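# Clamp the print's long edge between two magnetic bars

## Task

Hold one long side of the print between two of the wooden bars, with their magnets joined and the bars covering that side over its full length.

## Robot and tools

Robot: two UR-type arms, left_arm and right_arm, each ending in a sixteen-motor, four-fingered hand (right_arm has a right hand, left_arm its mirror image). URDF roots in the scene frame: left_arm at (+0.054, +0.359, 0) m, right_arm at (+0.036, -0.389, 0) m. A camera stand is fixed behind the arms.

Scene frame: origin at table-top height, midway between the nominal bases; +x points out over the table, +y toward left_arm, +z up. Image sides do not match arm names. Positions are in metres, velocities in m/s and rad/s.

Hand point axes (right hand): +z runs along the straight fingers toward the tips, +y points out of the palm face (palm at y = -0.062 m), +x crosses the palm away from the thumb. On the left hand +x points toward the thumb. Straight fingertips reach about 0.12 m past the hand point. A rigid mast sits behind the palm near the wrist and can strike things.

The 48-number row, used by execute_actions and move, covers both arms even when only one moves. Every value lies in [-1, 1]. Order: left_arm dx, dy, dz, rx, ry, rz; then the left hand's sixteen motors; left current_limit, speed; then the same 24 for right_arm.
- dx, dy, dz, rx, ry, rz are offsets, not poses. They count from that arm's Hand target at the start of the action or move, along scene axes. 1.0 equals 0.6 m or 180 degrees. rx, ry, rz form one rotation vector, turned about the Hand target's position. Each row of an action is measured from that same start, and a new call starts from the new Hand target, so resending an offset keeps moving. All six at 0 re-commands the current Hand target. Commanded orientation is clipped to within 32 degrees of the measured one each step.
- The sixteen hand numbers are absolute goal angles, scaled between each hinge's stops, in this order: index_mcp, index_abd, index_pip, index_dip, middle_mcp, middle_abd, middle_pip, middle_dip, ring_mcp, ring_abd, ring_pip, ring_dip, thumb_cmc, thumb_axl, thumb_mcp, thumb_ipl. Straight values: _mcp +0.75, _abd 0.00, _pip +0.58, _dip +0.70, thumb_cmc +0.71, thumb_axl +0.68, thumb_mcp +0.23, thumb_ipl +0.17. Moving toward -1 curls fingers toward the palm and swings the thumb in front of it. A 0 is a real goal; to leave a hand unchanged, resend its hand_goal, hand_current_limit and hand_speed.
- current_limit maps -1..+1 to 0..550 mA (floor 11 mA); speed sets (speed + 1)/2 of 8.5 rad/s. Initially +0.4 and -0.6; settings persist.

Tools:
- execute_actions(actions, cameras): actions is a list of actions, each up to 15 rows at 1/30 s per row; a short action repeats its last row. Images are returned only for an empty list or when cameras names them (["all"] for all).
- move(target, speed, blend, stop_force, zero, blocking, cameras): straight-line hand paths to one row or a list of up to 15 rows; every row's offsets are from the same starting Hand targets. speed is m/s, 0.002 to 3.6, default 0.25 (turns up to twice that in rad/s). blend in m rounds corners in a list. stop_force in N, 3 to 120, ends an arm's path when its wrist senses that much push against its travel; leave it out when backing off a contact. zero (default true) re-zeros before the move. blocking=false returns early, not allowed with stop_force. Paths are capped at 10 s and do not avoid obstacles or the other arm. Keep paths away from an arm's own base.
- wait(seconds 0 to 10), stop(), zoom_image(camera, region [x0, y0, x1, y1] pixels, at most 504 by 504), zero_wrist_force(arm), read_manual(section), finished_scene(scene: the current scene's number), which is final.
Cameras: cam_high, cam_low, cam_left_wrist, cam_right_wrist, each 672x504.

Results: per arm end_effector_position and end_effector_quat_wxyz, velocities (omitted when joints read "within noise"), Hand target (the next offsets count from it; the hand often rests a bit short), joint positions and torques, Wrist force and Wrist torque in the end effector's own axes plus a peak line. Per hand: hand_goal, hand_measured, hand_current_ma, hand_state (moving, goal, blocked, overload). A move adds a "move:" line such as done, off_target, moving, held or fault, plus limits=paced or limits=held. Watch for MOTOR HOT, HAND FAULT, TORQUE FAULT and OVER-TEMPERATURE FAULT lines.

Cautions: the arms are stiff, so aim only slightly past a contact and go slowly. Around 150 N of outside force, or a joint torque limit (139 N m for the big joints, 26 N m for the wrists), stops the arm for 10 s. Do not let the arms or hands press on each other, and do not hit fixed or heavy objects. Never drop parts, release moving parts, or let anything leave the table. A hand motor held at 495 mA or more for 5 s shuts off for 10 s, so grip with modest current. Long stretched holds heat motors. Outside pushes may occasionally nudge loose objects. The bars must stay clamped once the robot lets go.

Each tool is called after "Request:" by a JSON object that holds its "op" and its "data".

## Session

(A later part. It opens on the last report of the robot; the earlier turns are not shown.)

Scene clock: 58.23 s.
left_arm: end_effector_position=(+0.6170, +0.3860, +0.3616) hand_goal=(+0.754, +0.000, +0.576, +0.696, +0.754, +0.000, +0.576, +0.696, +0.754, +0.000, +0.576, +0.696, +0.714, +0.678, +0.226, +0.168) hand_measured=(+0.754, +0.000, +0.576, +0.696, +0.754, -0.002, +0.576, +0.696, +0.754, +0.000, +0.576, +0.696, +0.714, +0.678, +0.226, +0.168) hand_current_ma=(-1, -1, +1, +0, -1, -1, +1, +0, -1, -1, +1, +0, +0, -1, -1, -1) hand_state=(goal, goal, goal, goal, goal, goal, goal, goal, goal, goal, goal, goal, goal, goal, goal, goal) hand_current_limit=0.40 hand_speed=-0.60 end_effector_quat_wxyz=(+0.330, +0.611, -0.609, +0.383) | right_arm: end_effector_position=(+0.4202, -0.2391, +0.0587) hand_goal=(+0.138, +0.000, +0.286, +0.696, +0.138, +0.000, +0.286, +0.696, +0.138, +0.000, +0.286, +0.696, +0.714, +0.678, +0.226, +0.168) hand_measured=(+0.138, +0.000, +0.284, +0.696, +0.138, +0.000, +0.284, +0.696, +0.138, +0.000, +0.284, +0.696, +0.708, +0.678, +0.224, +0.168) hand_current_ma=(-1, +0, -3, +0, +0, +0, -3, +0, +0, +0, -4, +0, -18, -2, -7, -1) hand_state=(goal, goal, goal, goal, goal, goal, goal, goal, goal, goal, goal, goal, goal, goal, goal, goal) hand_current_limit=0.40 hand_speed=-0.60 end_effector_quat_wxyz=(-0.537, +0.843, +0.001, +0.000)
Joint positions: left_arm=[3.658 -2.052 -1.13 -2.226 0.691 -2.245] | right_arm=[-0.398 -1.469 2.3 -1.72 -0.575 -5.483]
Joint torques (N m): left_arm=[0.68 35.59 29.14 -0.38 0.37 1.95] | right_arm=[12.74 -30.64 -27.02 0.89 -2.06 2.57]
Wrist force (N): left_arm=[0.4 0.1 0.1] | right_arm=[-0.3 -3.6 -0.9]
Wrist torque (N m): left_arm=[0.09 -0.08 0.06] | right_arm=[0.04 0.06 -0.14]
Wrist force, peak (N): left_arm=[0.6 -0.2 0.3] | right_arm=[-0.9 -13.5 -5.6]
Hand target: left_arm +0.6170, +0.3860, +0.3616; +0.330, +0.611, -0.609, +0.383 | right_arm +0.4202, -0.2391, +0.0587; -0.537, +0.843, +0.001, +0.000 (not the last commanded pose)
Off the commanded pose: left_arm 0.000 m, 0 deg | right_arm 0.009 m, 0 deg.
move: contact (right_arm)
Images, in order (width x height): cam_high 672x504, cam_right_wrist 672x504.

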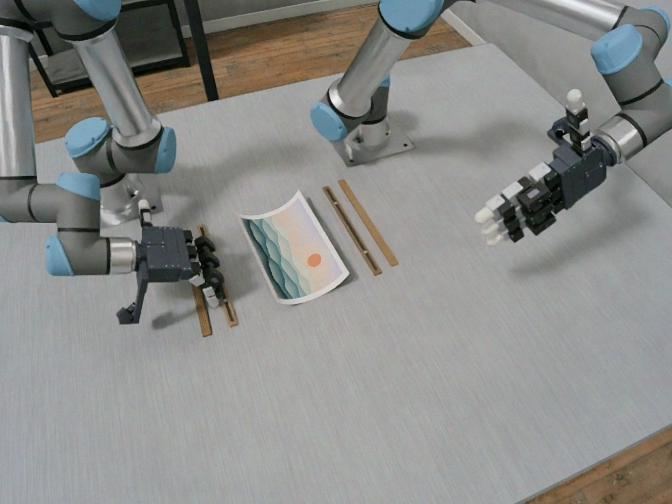

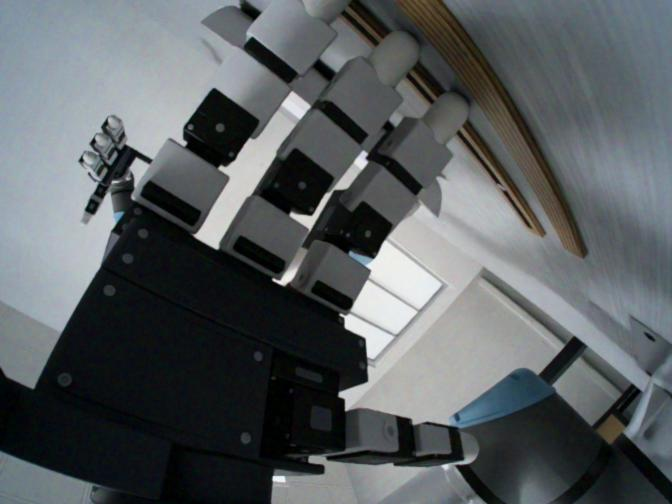

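Request:
{"op": "move", "data": {"target": [[0,0,0,0,0,0, 0.754, 0, 0.576, 0.696, 0.754, 0, 0.576, 0.696, 0.754, 0, 0.576, 0.696, 0.714, 0.678, 0.226, 0.168, 0.4, -0.6, 0,0,0.0035,0,0,0, 0.137,0,0.285,0.696,0.137,0,0.285,0.696,0.137,0,0.285,0.696, 0.714, 0.678, 0.226, 0.168, 0.4, -0.6],[0,0,0,0,0,0, 0.754, 0, 0.576, 0.696, 0.754, 0, 0.576, 0.696, 0.754, 0, 0.576, 0.696, 0.714, 0.678, 0.226, 0.168, 0.4, -0.6, 0,0.0333,0.0035,0,0,0, 0.137,0,0.285,0.696,0.137,0,0.285,0.696,0.137,0,0.285,0.696, 0.714, 0.678, 0.226, 0.168, 0.4, -0.6]], "speed": 0.04, "cameras": ["cam_high","cam_right_wrist"]}}

Request:
{"op": "zoom_image", "data": {"camera": "cam_high", "region": [150, 200, 300, 345]}}

Request:
{"op": "zoom_image", "data": {"camera": "cam_right_wrist", "region": [300, 0, 600, 225]}}

Scene clock: 61.50 s.
left_arm: end_effector_position=(+0.6170, +0.3860, +0.3616) hand_goal=(+0.754, +0.000, +0.576, +0.696, +0.754, +0.000, +0.576, +0.696, +0.754, +0.000, +0.576, +0.696, +0.714, +0.678, +0.226, +0.168) hand_measured=(+0.754, +0.000, +0.576, +0.696, +0.754, -0.002, +0.576, +0.696, +0.754, +0.000, +0.576, +0.696, +0.714, +0.678, +0.226, +0.168) hand_current_ma=(-1, -1, +1, +0, -1, -1, +1, +0, -1, -1, +1, +0, +0, -1, -1, -1) hand_state=(goal, goal, goal, goal, goal, goal, goal, goal, goal, goal, goal, goal, goal, goal, goal, goal) hand_current_limit=0.40 hand_speed=-0.60 end_effector_quat_wxyz=(+0.330, +0.611, -0.609, +0.383) | right_arm: end_effector_position=(+0.4202, -0.2192, +0.0608) hand_goal=(+0.138, +0.000, +0.286, +0.696, +0.138, +0.000, +0.286, +0.696, +0.138, +0.000, +0.286, +0.696, +0.714, +0.678, +0.226, +0.168) hand_measured=(+0.134, +0.000, +0.284, +0.696, +0.136, +0.000, +0.284, +0.696, +0.136, +0.000, +0.284, +0.696, +0.708, +0.678, +0.224, +0.168) hand_current_ma=(-8, +0, -3, +0, -3, +0, -3, +0, -3, +0, -4, +0, -18, -2, -7, -1) hand_state=(goal, goal, goal, goal, goal, goal, goal, goal, goal, goal, goal, goal, goal, goal, goal, goal) hand_current_limit=0.40 hand_speed=-0.60 end_effector_quat_wxyz=(-0.537, +0.843, +0.001, +0.000)
Joint positions: left_arm=[3.658 -2.052 -1.13 -2.226 0.691 -2.245] | right_arm=[-0.35 -1.472 2.314 -1.792 -0.546 -5.41]
Joint torques (N m): left_arm=[0.88 34.34 30.76 -0.02 0.34 1.69] | right_arm=[13.88 -5.88 -4.43 -3.14 4.12 2.71]
Wrist force (N): left_arm=[0.2 -0.2 -0.2] | right_arm=[-0.3 -0.7 0.4]
Wrist torque (N m): left_arm=[0.07 -0.05 0.05] | right_arm=[-0.07 0.06 -0.09]
Wrist force, peak (N): left_arm=[0.7 0.2 -0.2] | right_arm=[-0.4 -3.9 -0.6]
Hand target: left_arm +0.6170, +0.3860, +0.3616; +0.330, +0.611, -0.609, +0.383 | right_arm +0.4202, -0.2191, +0.0608; -0.537, +0.843, +0.001, +0.000
Off the commanded pose: left_arm 0.000 m, 0 deg | right_arm 0.000 m, 0 deg.
move: done
Images, in order (width x height): cam_high 672x504, cam_right_wrist 672x504.

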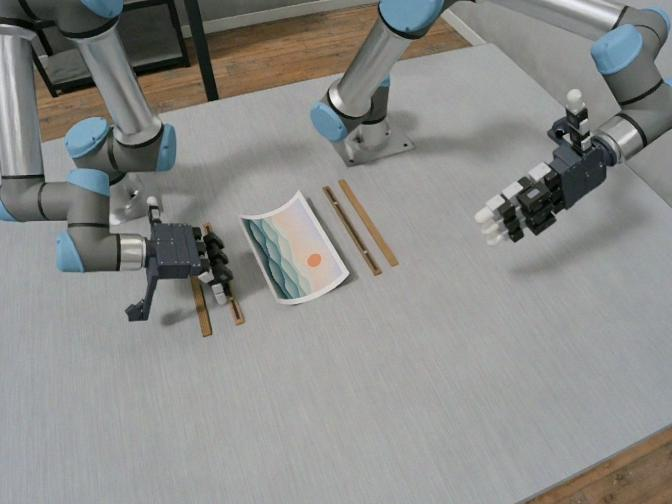

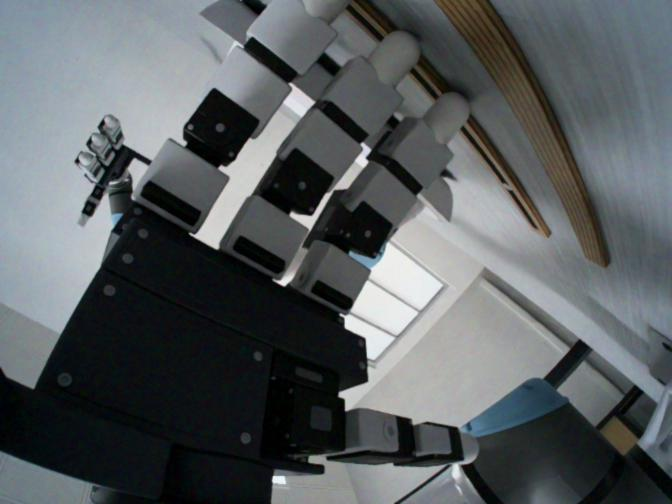

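Scaled by 3.360 from the camera's 672x504 image, which has a finer 960x720 frame.

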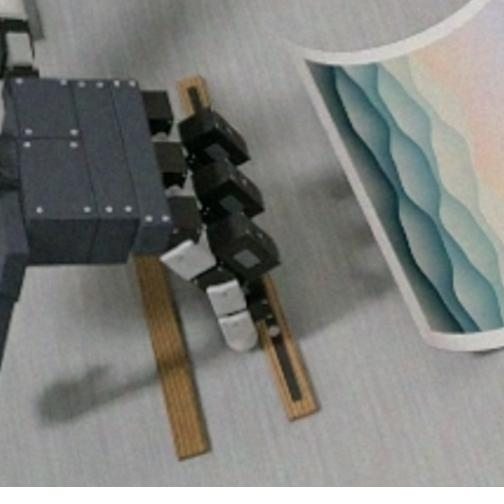

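Scaled by 1.680 from the camera's 672x504 image, which has a finer 960x720 frame.

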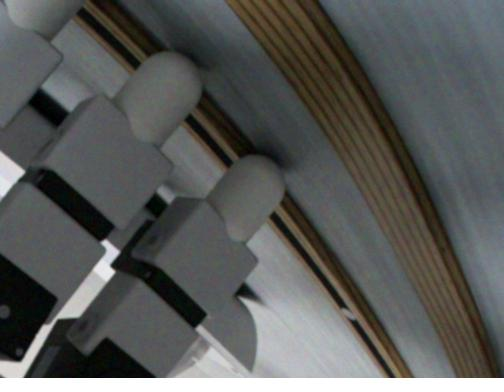

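Request:
{"op": "move", "data": {"target": [0,0,0,0,0,0, 0.754, 0, 0.576, 0.696, 0.754, 0, 0.576, 0.696, 0.754, 0, 0.576, 0.696, 0.714, 0.678, 0.226, 0.168, 0.4, -0.6, 0.0167,0.0833,0,0,0,0.0222, 0.137,0,0.285,0.696,0.137,0,0.285,0.696,0.137,0,0.285,0.696, 0.714, 0.678, 0.226, 0.168, 0.4, -0.6], "speed": 0.05, "cameras": ["cam_high","cam_right_wrist"]}}

Request:
{"op": "zoom_image", "data": {"camera": "cam_high", "region": [150, 190, 310, 345]}}

Request:
{"op": "zoom_image", "data": {"camera": "cam_right_wrist", "region": [200, 0, 600, 225]}}

Scene clock: 64.70 s.
left_arm: end_effector_position=(+0.6170, +0.3860, +0.3616) hand_goal=(+0.754, +0.000, +0.576, +0.696, +0.754, +0.000, +0.576, +0.696, +0.754, +0.000, +0.576, +0.696, +0.714, +0.678, +0.226, +0.168) hand_measured=(+0.754, +0.000, +0.576, +0.696, +0.754, -0.002, +0.576, +0.696, +0.754, +0.000, +0.576, +0.696, +0.714, +0.678, +0.226, +0.168) hand_current_ma=(-1, -1, +1, +0, -1, -1, +1, +0, -1, -1, +1, +0, +0, -1, -1, -1) hand_state=(goal, goal, goal, goal, goal, goal, goal, goal, goal, goal, goal, goal, goal, goal, goal, goal) hand_current_limit=0.40 hand_speed=-0.60 end_effector_quat_wxyz=(+0.330, +0.611, -0.609, +0.383) | right_arm: end_effector_position=(+0.4302, -0.1692, +0.0608) hand_goal=(+0.138, +0.000, +0.286, +0.696, +0.138, +0.000, +0.286, +0.696, +0.138, +0.000, +0.286, +0.696, +0.714, +0.678, +0.226, +0.168) hand_measured=(+0.134, +0.000, +0.284, +0.696, +0.136, +0.000, +0.284, +0.696, +0.136, +0.000, +0.284, +0.696, +0.708, +0.678, +0.224, +0.168) hand_current_ma=(-10, +0, -3, +0, -4, +0, -3, +0, -3, +0, -4, +0, -18, -2, -7, -1) hand_state=(goal, goal, goal, goal, goal, goal, goal, goal, goal, goal, goal, goal, goal, goal, goal, goal) hand_current_limit=0.40 hand_speed=-0.60 end_effector_quat_wxyz=(-0.537, +0.843, +0.030, -0.019)
Joint positions: left_arm=[3.658 -2.052 -1.13 -2.226 0.691 -2.245] | right_arm=[-0.209 -1.409 2.271 -1.915 -0.508 -5.291]
Joint torques (N m): left_arm=[-0.57 34.44 30.04 -0.28 0.37 1.58] | right_arm=[12.21 -10.85 -27.61 -3.98 3.98 2.73]
Wrist force (N): left_arm=[0.5 0.1 0.0] | right_arm=[-0.1 -0.4 -0.1]
Wrist torque (N m): left_arm=[0.09 -0.08 0.06] | right_arm=[0.02 0.03 -0.09]
Wrist force, peak (N): left_arm=[0.7 0.0 -0.4] | right_arm=[-0.2 -0.8 0.4]
Hand target: left_arm +0.6170, +0.3860, +0.3616; +0.330, +0.611, -0.609, +0.383 | right_arm +0.4302, -0.1692, +0.0608; -0.537, +0.843, +0.030, -0.019
Off the commanded pose: left_arm 0.000 m, 0 deg | right_arm 0.000 m, 0 deg.
move: done
Images, in order (width x height): cam_high 672x504, cam_right_wrist 672x504.

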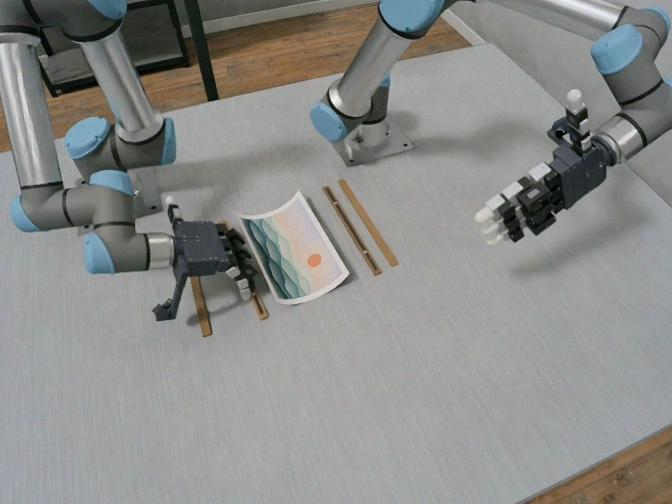

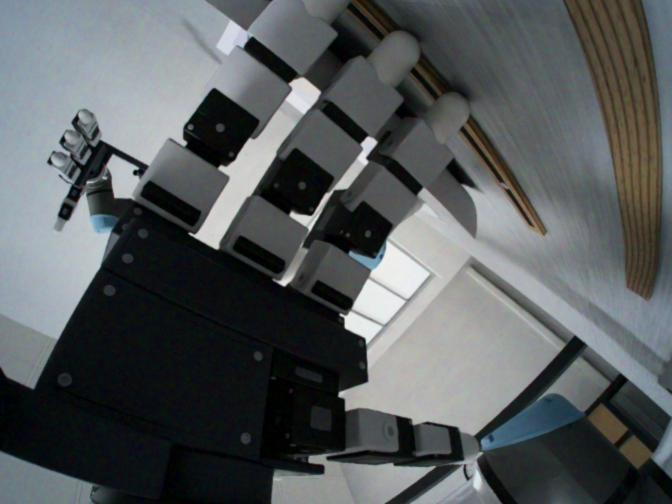

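Scaled by 3.150 from the camera's 672x504 image, which has a finer 960x720 frame.

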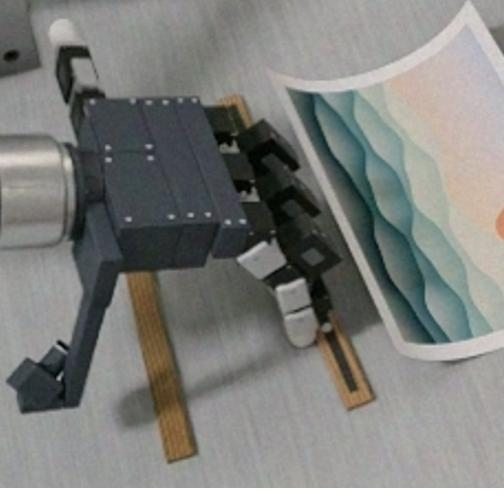

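Scaled by 1.260 from the camera's 672x504 image, which has a finer 960x720 frame.

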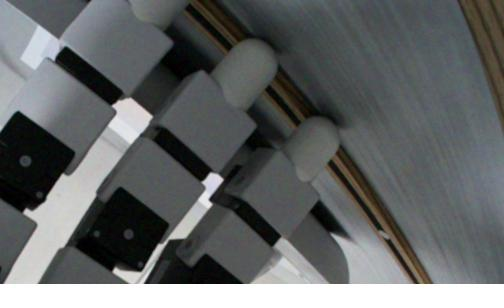

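Request:
{"op": "move", "data": {"target": [0,0,0,0,0,0, 0.754, 0, 0.576, 0.696, 0.754, 0, 0.576, 0.696, 0.754, 0, 0.576, 0.696, 0.714, 0.678, 0.226, 0.168, 0.4, -0.6, -0.005,0.0433,0,0,0,0.0078, 0.137,0,0.285,0.696,0.137,0,0.285,0.696,0.137,0,0.285,0.696, 0.714, 0.678, 0.226, 0.168, 0.4, -0.6], "speed": 0.04, "cameras": ["cam_high","cam_right_wrist","cam_low"]}}

Request:
{"op": "zoom_image", "data": {"camera": "cam_high", "region": [190, 190, 320, 330]}}

Request:
{"op": "zoom_image", "data": {"camera": "cam_low", "region": [280, 230, 440, 300]}}

Request:
{"op": "zoom_image", "data": {"camera": "cam_right_wrist", "region": [200, 0, 600, 300]}}

Scene clock: 67.73 s.
left_arm: end_effector_position=(+0.6170, +0.3860, +0.3616) hand_goal=(+0.754, +0.000, +0.576, +0.696, +0.754, +0.000, +0.576, +0.696, +0.754, +0.000, +0.576, +0.696, +0.714, +0.678, +0.226, +0.168) hand_measured=(+0.754, +0.000, +0.576, +0.696, +0.754, -0.002, +0.576, +0.696, +0.754, +0.000, +0.576, +0.696, +0.714, +0.678, +0.226, +0.168) hand_current_ma=(-1, -1, +1, +0, -1, -1, +1, +0, -1, -1, +1, +0, +0, -1, -1, -1) hand_state=(goal, goal, goal, goal, goal, goal, goal, goal, goal, goal, goal, goal, goal, goal, goal, goal) hand_current_limit=0.40 hand_speed=-0.60 end_effector_quat_wxyz=(+0.330, +0.611, -0.609, +0.383) | right_arm: end_effector_position=(+0.4272, -0.1432, +0.0608) hand_goal=(+0.138, +0.000, +0.286, +0.696, +0.138, +0.000, +0.286, +0.696, +0.138, +0.000, +0.286, +0.696, +0.714, +0.678, +0.226, +0.168) hand_measured=(+0.134, +0.000, +0.284, +0.696, +0.136, +0.000, +0.284, +0.696, +0.136, +0.000, +0.284, +0.696, +0.708, +0.678, +0.224, +0.168) hand_current_ma=(-10, +0, -3, +0, -4, +0, -3, +0, -3, +0, -4, +0, -18, -2, -7, -1) hand_state=(goal, goal, goal, goal, goal, goal, goal, goal, goal, goal, goal, goal, goal, goal, goal, goal) hand_current_limit=0.40 hand_speed=-0.60 end_effector_quat_wxyz=(-0.537, +0.842, +0.041, -0.025)
Joint positions: left_arm=[3.658 -2.052 -1.13 -2.226 0.691 -2.245] | right_arm=[-0.144 -1.391 2.27 -1.998 -0.489 -5.217]
Joint torques (N m): left_arm=[-2.74 34.74 29.75 -0.04 0.56 1.78] | right_arm=[13.28 -8.99 -25.53 -4.07 3.88 2.39]
Wrist force (N): left_arm=[0.3 0.0 -0.2] | right_arm=[-0.3 -0.7 0.1]
Wrist torque (N m): left_arm=[0.09 -0.07 0.05] | right_arm=[-0.03 0.05 -0.12]
Wrist force, peak (N): left_arm=[0.7 0.4 -0.1] | right_arm=[-0.4 -0.9 0.4]
Hand target: left_arm +0.6170, +0.3860, +0.3616; +0.330, +0.611, -0.609, +0.383 | right_arm +0.4272, -0.1432, +0.0608; -0.537, +0.842, +0.041, -0.025
Off the commanded pose: left_arm 0.000 m, 0 deg | right_arm 0.000 m, 0 deg.
move: done
Images, in order (width x height): cam_high 672x504, cam_low 672x504, cam_right_wrist 672x504.

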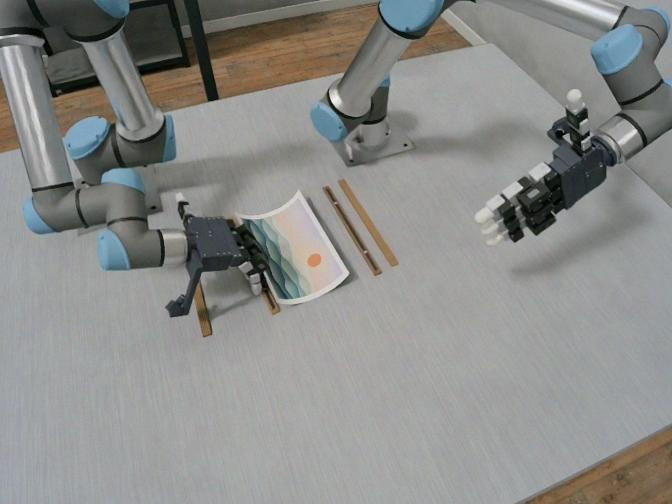

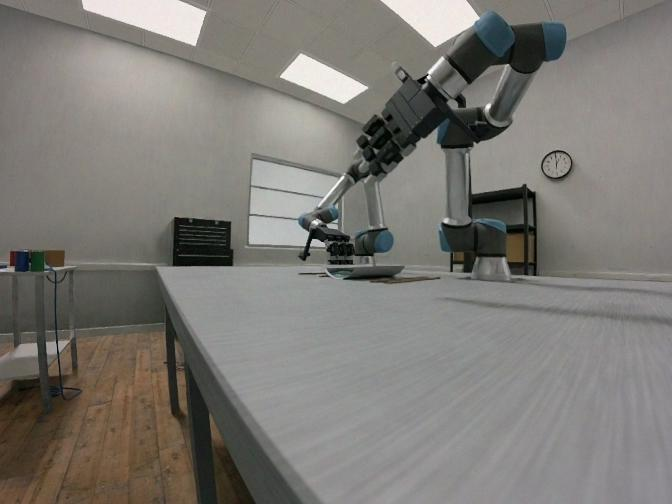

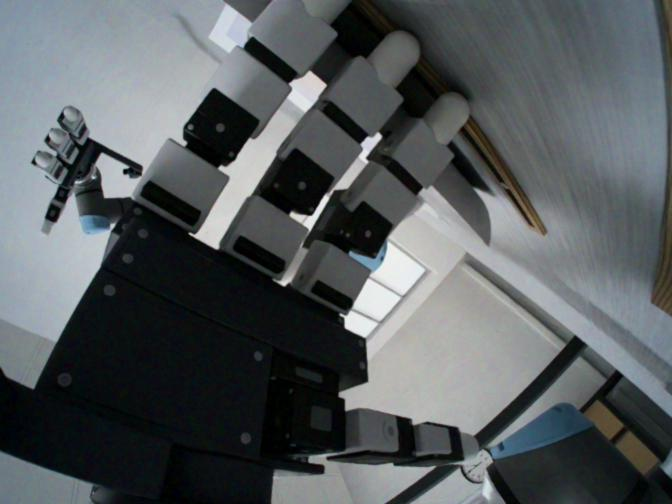

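Scaled by 3.600 from the camera's 672x504 image, which has a finer 960x720 frame.

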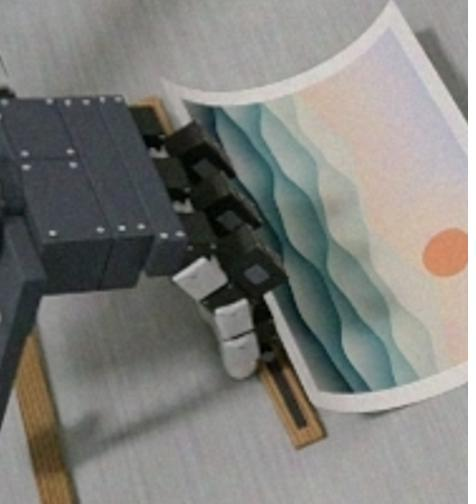

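Scaled by 3.150 from the camera's 672x504 image, which has a finer 960x720 frame.

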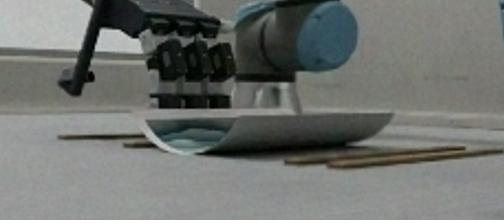

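Scaled by 1.260 from the camera's 672x504 image, which has a finer 960x720 frame.

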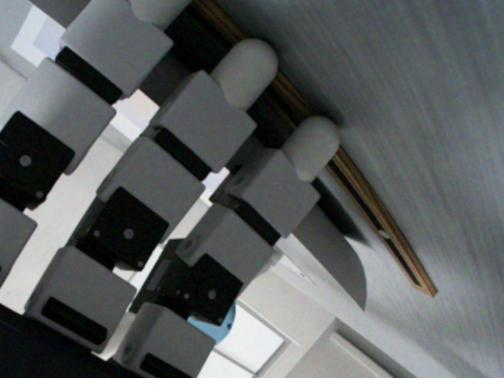

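Request:
{"op": "move", "data": {"target": [0,0,0,0,0,0, 0.754, 0, 0.576, 0.696, 0.754, 0, 0.576, 0.696, 0.754, 0, 0.576, 0.696, 0.714, 0.678, 0.226, 0.168, 0.4, -0.6, -0.003,0.0183,0,0,0,0, 0.137,0,0.285,0.696,0.137,0,0.285,0.696,0.137,0,0.285,0.696, 0.714, 0.678, 0.226, 0.168, 0.4, -0.6], "speed": 0.03, "cameras": ["cam_high","cam_right_wrist","cam_low"]}}

Request:
{"op": "zoom_image", "data": {"camera": "cam_high", "region": [190, 190, 320, 330]}}

Request:
{"op": "zoom_image", "data": {"camera": "cam_low", "region": [280, 230, 440, 300]}}

Request:
{"op": "zoom_image", "data": {"camera": "cam_right_wrist", "region": [200, 0, 600, 300]}}

Scene clock: 70.27 s.
left_arm: end_effector_position=(+0.6170, +0.3860, +0.3616) hand_goal=(+0.754, +0.000, +0.576, +0.696, +0.754, +0.000, +0.576, +0.696, +0.754, +0.000, +0.576, +0.696, +0.714, +0.678, +0.226, +0.168) hand_measured=(+0.754, +0.000, +0.576, +0.696, +0.754, -0.002, +0.576, +0.696, +0.754, +0.000, +0.576, +0.696, +0.714, +0.678, +0.226, +0.168) hand_current_ma=(-1, -1, +1, +0, -1, -1, +1, +0, -1, -1, +1, +0, +0, -1, -1, -1) hand_state=(goal, goal, goal, goal, goal, goal, goal, goal, goal, goal, goal, goal, goal, goal, goal, goal) hand_current_limit=0.40 hand_speed=-0.60 end_effector_quat_wxyz=(+0.330, +0.611, -0.609, +0.383) | right_arm: end_effector_position=(+0.4254, -0.1322, +0.0608) hand_goal=(+0.138, +0.000, +0.286, +0.696, +0.138, +0.000, +0.286, +0.696, +0.138, +0.000, +0.286, +0.696, +0.714, +0.678, +0.226, +0.168) hand_measured=(+0.134, +0.000, +0.284, +0.696, +0.136, +0.000, +0.284, +0.696, +0.136, +0.000, +0.284, +0.696, +0.708, +0.678, +0.224, +0.168) hand_current_ma=(-10, +0, -3, +0, -4, +0, -3, +0, -3, +0, -4, +0, -18, -2, -7, -1) hand_state=(goal, goal, goal, goal, goal, goal, goal, goal, goal, goal, goal, goal, goal, goal, goal, goal) hand_current_limit=0.40 hand_speed=-0.60 end_effector_quat_wxyz=(-0.537, +0.842, +0.041, -0.025)
Joint positions: left_arm=[3.658 -2.052 -1.13 -2.226 0.691 -2.245] | right_arm=[-0.118 -1.384 2.278 -2.057 -0.478 -5.167]
Joint torques (N m): left_arm=[-3.23 35.4 30.4 -0.26 0.38 1.59] | right_arm=[11.93 -10.18 -3.33 -3.76 4.03 2.57]
Wrist force (N): left_arm=[0.3 0.3 -0.1] | right_arm=[-0.3 -0.8 0.2]
Wrist torque (N m): left_arm=[0.12 -0.07 0.05] | right_arm=[-0.04 0.05 -0.11]
Wrist force, peak (N): left_arm=[0.6 0.2 0.0] | right_arm=[-0.3 -0.9 0.1]
Hand target: left_arm +0.6170, +0.3860, +0.3616; +0.330, +0.611, -0.609, +0.383 | right_arm +0.4254, -0.1322, +0.0608; -0.537, +0.842, +0.041, -0.025
Off the commanded pose: left_arm 0.000 m, 0 deg | right_arm 0.000 m, 0 deg.
move: done
Images, in order (width x height): cam_high 672x504, cam_low 672x504, cam_right_wrist 672x504.

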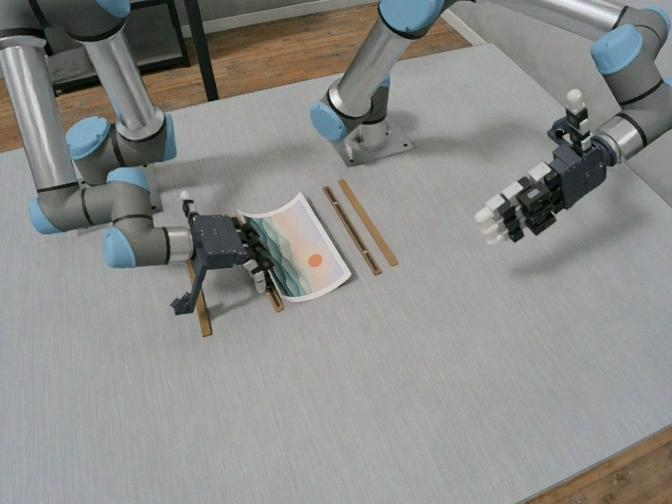

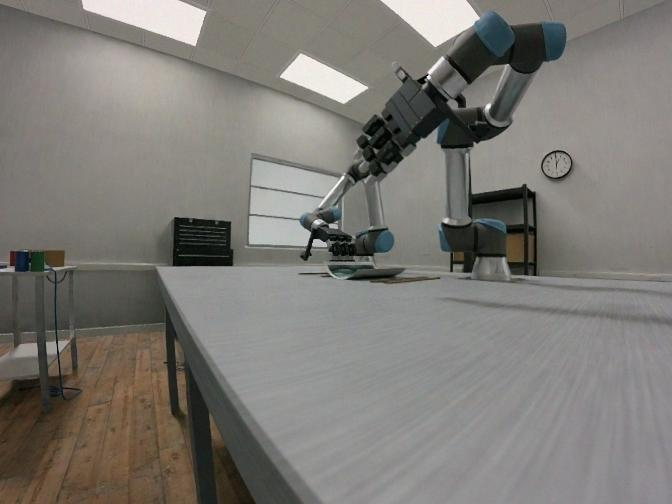

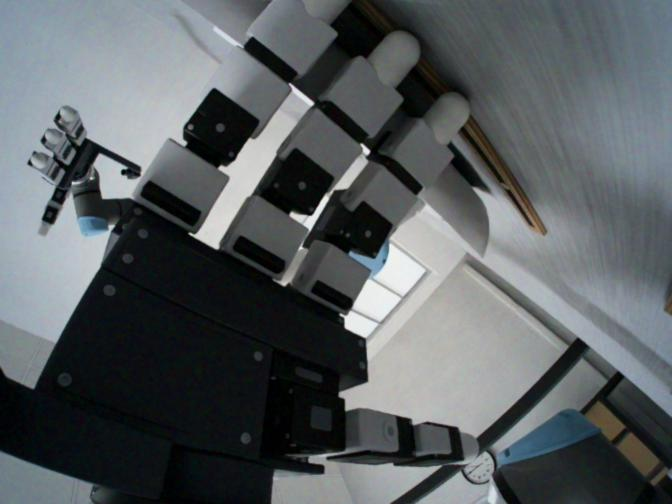

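Scaled by 3.600 from the camera's 672x504 image, which has a finer 960x720 frame.

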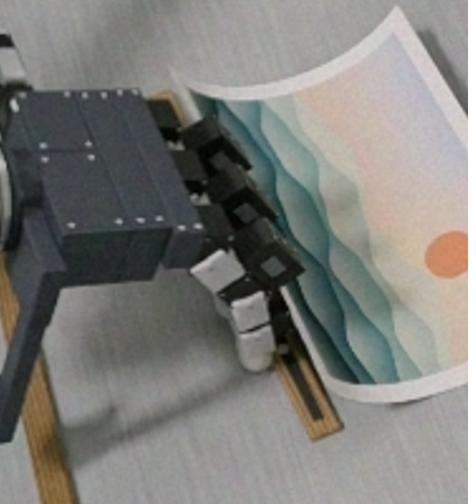

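Scaled by 3.150 from the camera's 672x504 image, which has a finer 960x720 frame.

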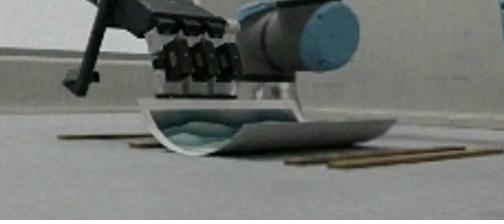

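Scaled by 1.260 from the camera's 672x504 image, which has a finer 960x720 frame.

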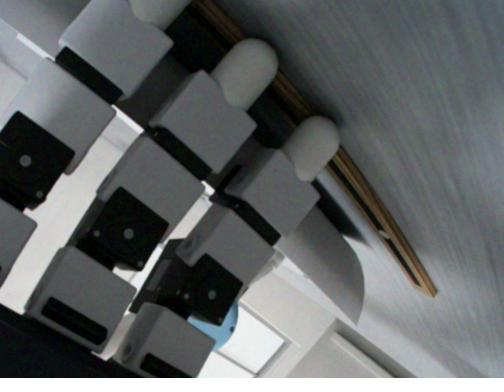

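Request:
{"op": "move", "data": {"target": [0,0,0,0,0,0, 0.754, 0, 0.576, 0.696, 0.754, 0, 0.576, 0.696, 0.754, 0, 0.576, 0.696, 0.714, 0.678, 0.226, 0.168, 0.4, -0.6, 0,-0.05,0,0,0,0, 0.137,0,0.285,0.696,0.137,0,0.285,0.696,0.137,0,0.285,0.696, 0.714, 0.678, 0.226, 0.168, 0.4, -0.6], "speed": 0.05, "cameras": ["cam_high","cam_right_wrist","cam_low"]}}

Request:
{"op": "zoom_image", "data": {"camera": "cam_high", "region": [190, 190, 320, 330]}}

Request:
{"op": "zoom_image", "data": {"camera": "cam_low", "region": [280, 230, 440, 300]}}

Request:
{"op": "zoom_image", "data": {"camera": "cam_right_wrist", "region": [200, 0, 600, 300]}}

Scene clock: 73.30 s.
left_arm: end_effector_position=(+0.6170, +0.3860, +0.3616) hand_goal=(+0.754, +0.000, +0.576, +0.696, +0.754, +0.000, +0.576, +0.696, +0.754, +0.000, +0.576, +0.696, +0.714, +0.678, +0.226, +0.168) hand_measured=(+0.754, +0.000, +0.576, +0.696, +0.754, -0.002, +0.576, +0.696, +0.754, +0.000, +0.576, +0.696, +0.714, +0.678, +0.226, +0.168) hand_current_ma=(-1, -1, +1, +0, -1, -1, +1, +0, -1, -1, +1, +0, +0, -1, -1, -1) hand_state=(goal, goal, goal, goal, goal, goal, goal, goal, goal, goal, goal, goal, goal, goal, goal, goal) hand_current_limit=0.40 hand_speed=-0.60 end_effector_quat_wxyz=(+0.330, +0.611, -0.609, +0.383) | right_arm: end_effector_position=(+0.4254, -0.1622, +0.0608) hand_goal=(+0.138, +0.000, +0.286, +0.696, +0.138, +0.000, +0.286, +0.696, +0.138, +0.000, +0.286, +0.696, +0.714, +0.678, +0.226, +0.168) hand_measured=(+0.134, +0.000, +0.284, +0.696, +0.136, +0.000, +0.284, +0.696, +0.136, +0.000, +0.284, +0.696, +0.708, +0.678, +0.224, +0.168) hand_current_ma=(-10, +0, -3, +0, -4, +0, -3, +0, -3, +0, -4, +0, -18, -2, -7, -1) hand_state=(goal, goal, goal, goal, goal, goal, goal, goal, goal, goal, goal, goal, goal, goal, goal, goal) hand_current_limit=0.40 hand_speed=-0.60 end_effector_quat_wxyz=(-0.537, +0.842, +0.041, -0.025)
Joint positions: left_arm=[3.658 -2.052 -1.13 -2.226 0.691 -2.245] | right_arm=[-0.19 -1.409 2.268 -1.903 -0.51 -5.301]
Joint torques (N m): left_arm=[-3.61 35.01 29.51 -0.15 0.36 1.67] | right_arm=[-11.69 -33.4 -27.96 0.6 -1.4 -2.38]
Wrist force (N): left_arm=[0.4 0.0 0.1] | right_arm=[0.0 -0.4 0.2]
Wrist torque (N m): left_arm=[0.08 -0.08 0.06] | right_arm=[0.00 0.02 0.03]
Wrist force, peak (N): left_arm=[0.5 0.2 -0.4] | right_arm=[-0.3 -0.9 0.5]
Hand target: left_arm +0.6170, +0.3860, +0.3616; +0.330, +0.611, -0.609, +0.383 | right_arm +0.4254, -0.1622, +0.0608; -0.537, +0.842, +0.041, -0.025
Off the commanded pose: left_arm 0.000 m, 0 deg | right_arm 0.000 m, 0 deg.
move: done
Images, in order (width x height): cam_high 672x504, cam_low 672x504, cam_right_wrist 672x504.

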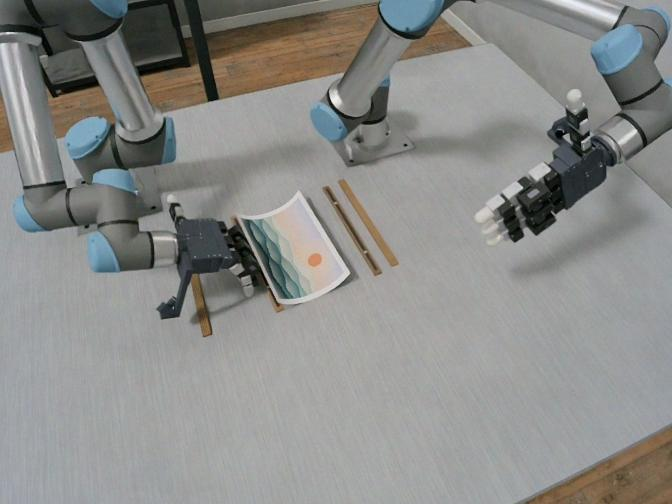

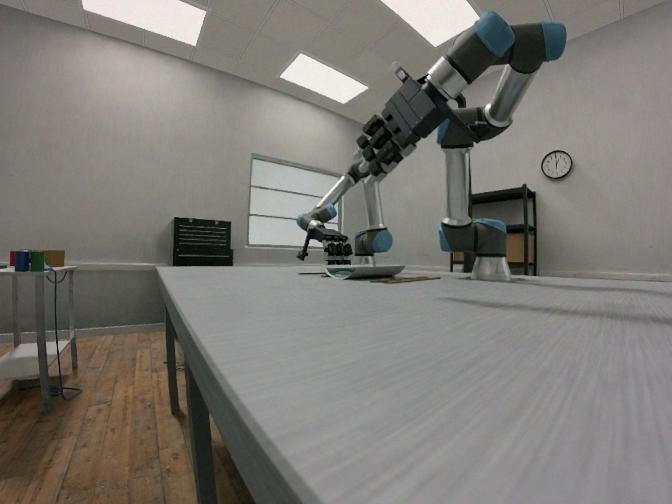

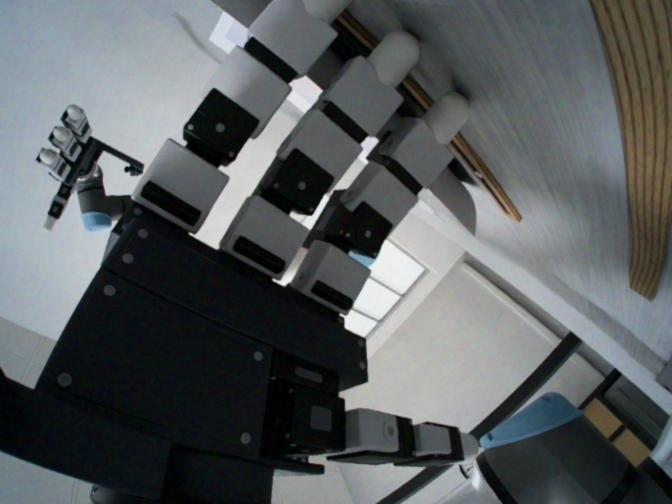

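Scaled by 3.600 from the camera's 672x504 image, which has a finer 960x720 frame.

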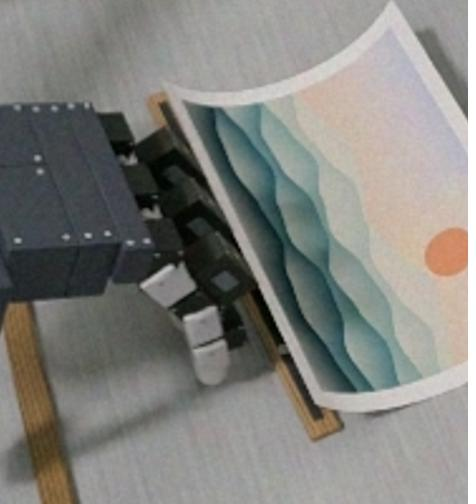

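Scaled by 3.150 from the camera's 672x504 image, which has a finer 960x720 frame.

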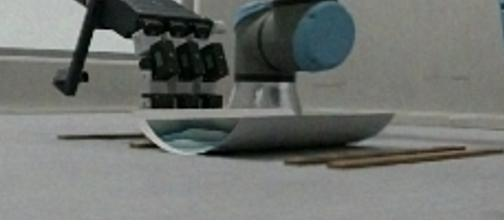

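Scaled by 1.260 from the camera's 672x504 image, which has a finer 960x720 frame.

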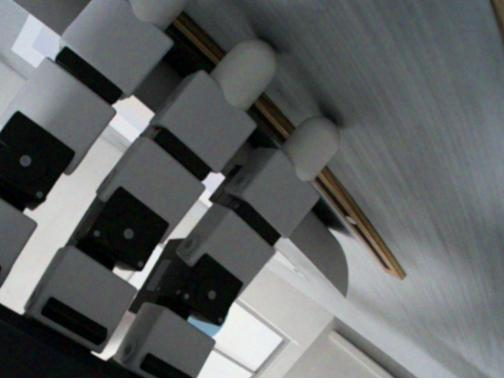

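Request:
{"op": "move", "data": {"target": [[0,0,0,0,0,0, 0.754, 0, 0.576, 0.696, 0.754, 0, 0.576, 0.696, 0.754, 0, 0.576, 0.696, 0.714, 0.678, 0.226, 0.168, 0.4, -0.6, 0,-0.02,0.1,0,0,0, 0.137,0,0.285,0.696,0.137,0,0.285,0.696,0.137,0,0.285,0.696, 0.714, 0.678, 0.226, 0.168, 0.4, -0.6],[0,0,0,0,0,0, 0.754, 0, 0.576, 0.696, 0.754, 0, 0.576, 0.696, 0.754, 0, 0.576, 0.696, 0.714, 0.678, 0.226, 0.168, 0.4, -0.6, -0.02,-0.12,0.05,0,0,-0.0389, 0.7945,0,-0.591,0.435,0.7945,0,-0.591,0.435,0.95,0,-0.95,-0.7, -0.686, 0.678, -0.281, 0.168, 0.4, -0.6]], "speed": 0.15, "cameras": ["cam_high","cam_right_wrist","cam_low"]}}

Request:
{"op": "zoom_image", "data": {"camera": "cam_high", "region": [130, 190, 300, 345]}}

Request:
{"op": "zoom_image", "data": {"camera": "cam_right_wrist", "region": [250, 0, 672, 300]}}

Scene clock: 82.50 s.
left_arm: end_effector_position=(+0.6170, +0.3860, +0.3616) hand_goal=(+0.754, +0.000, +0.576, +0.696, +0.754, +0.000, +0.576, +0.696, +0.754, +0.000, +0.576, +0.696, +0.714, +0.678, +0.226, +0.168) hand_measured=(+0.754, +0.000, +0.576, +0.696, +0.754, -0.002, +0.576, +0.696, +0.754, +0.000, +0.576, +0.696, +0.714, +0.678, +0.226, +0.168) hand_current_ma=(-1, -1, +1, +0, -1, -1, +1, +0, -1, -1, +1, +0, +0, -1, -1, -1) hand_state=(goal, goal, goal, goal, goal, goal, goal, goal, goal, goal, goal, goal, goal, goal, goal, goal) hand_current_limit=0.40 hand_speed=-0.60 end_effector_quat_wxyz=(+0.330, +0.611, -0.609, +0.383) | right_arm: end_effector_position=(+0.4134, -0.2342, +0.0908) hand_goal=(+0.794, +0.000, -0.590, +0.436, +0.794, +0.000, -0.590, +0.436, +0.950, +0.000, -0.950, -0.700, -0.686, +0.678, -0.280, +0.168) hand_measured=(+0.776, +0.000, -0.586, +0.440, +0.778, +0.000, -0.586, +0.440, +0.934, +0.000, -0.944, -0.692, -0.682, +0.678, -0.276, +0.168) hand_current_ma=(-59, +0, +9, +7, -54, +0, +9, +8, -53, +0, +13, +20, +9, -2, +13, -1) hand_state=(goal, goal, goal, goal, goal, goal, goal, goal, goal, goal, goal, goal, goal, goal, goal, goal) hand_current_limit=0.40 hand_speed=-0.60 end_effector_quat_wxyz=(-0.537, +0.843, -0.011, +0.008)
Joint positions: left_arm=[3.658 -2.052 -1.13 -2.226 0.691 -2.245] | right_arm=[-0.399 -1.567 2.3 -1.655 -0.559 -5.443]
Joint torques (N m): left_arm=[-6.97 35.82 28.96 0.06 0.52 1.61] | right_arm=[-11.72 -28.58 -5.33 0.68 -1.63 -2.19]
Wrist force (N): left_arm=[0.4 0.1 -0.1] | right_arm=[-0.4 -0.4 0.6]
Wrist torque (N m): left_arm=[0.10 -0.08 0.06] | right_arm=[-0.06 0.04 0.09]
Wrist force, peak (N): left_arm=[0.6 0.2 -0.6] | right_arm=[0.0 -1.3 0.8]
Hand target: left_arm +0.6170, +0.3860, +0.3616; +0.330, +0.611, -0.609, +0.383 | right_arm +0.4134, -0.2342, +0.0908; -0.537, +0.843, -0.011, +0.008
Off the commanded pose: left_arm 0.000 m, 0 deg | right_arm 0.000 m, 0 deg.
move: done
Images, in order (width x height): cam_high 672x504, cam_low 672x504, cam_right_wrist 672x504.

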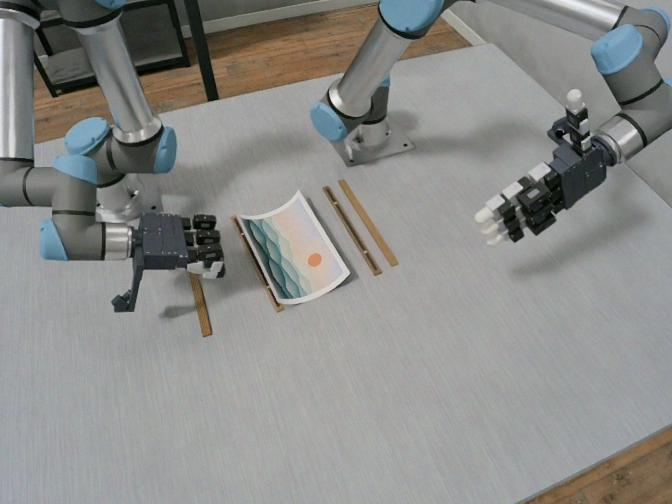

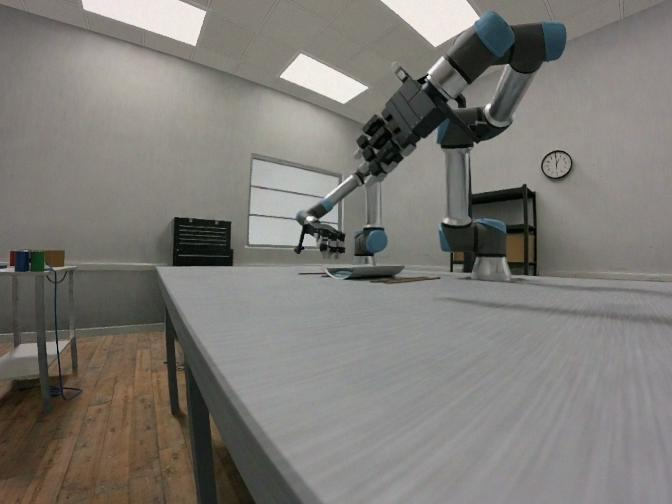

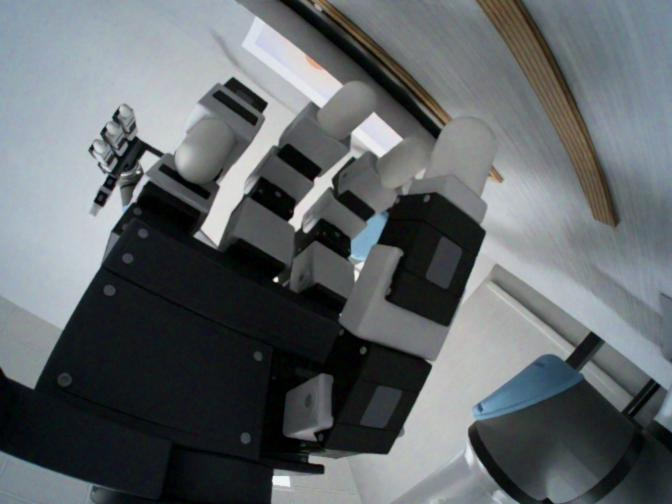

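Scaled by 2.965 from the camera's 672x504 image, which has a finer 960x720 frame.

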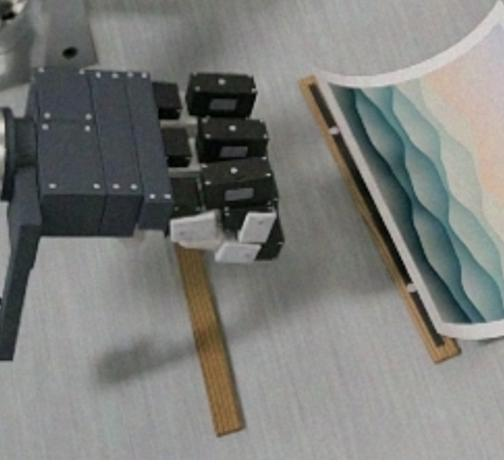

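Scaled by 1.194 from the camera's 672x504 image, which has a finer 960x720 frame.

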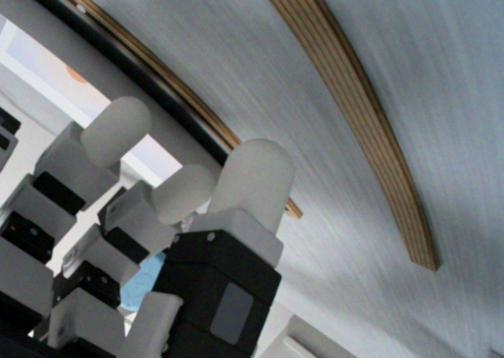

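Request:
{"op": "zoom_image", "data": {"camera": "cam_high", "region": [225, 190, 295, 260]}}

Request:
{"op": "zoom_image", "data": {"camera": "cam_high", "region": [230, 250, 300, 320]}}

Request:
{"op": "zoom_image", "data": {"camera": "cam_low", "region": [290, 240, 420, 300]}}

Scaled by 7.200 from the camera's 672x504 image, which has a finer 960x720 frame.

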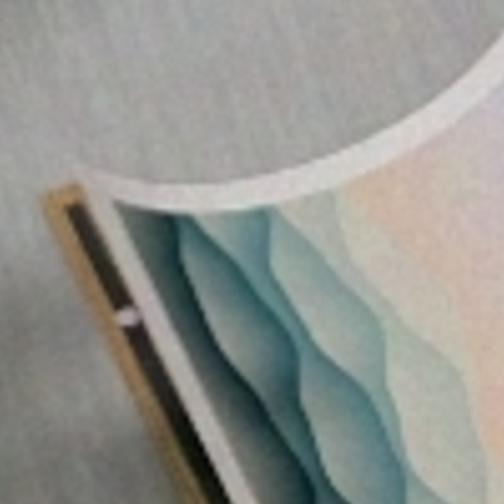

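Scaled by 7.200 from the camera's 672x504 image, which has a finer 960x720 frame.

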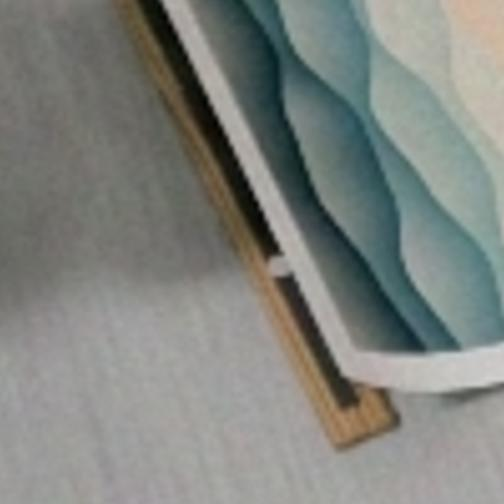

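Scaled by 3.877 from the camera's 672x504 image, which has a finer 960x720 frame.

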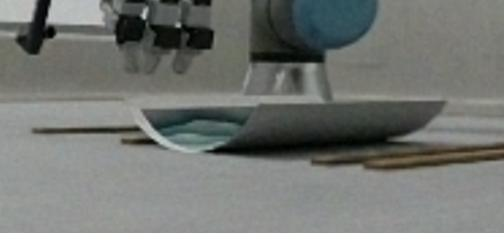

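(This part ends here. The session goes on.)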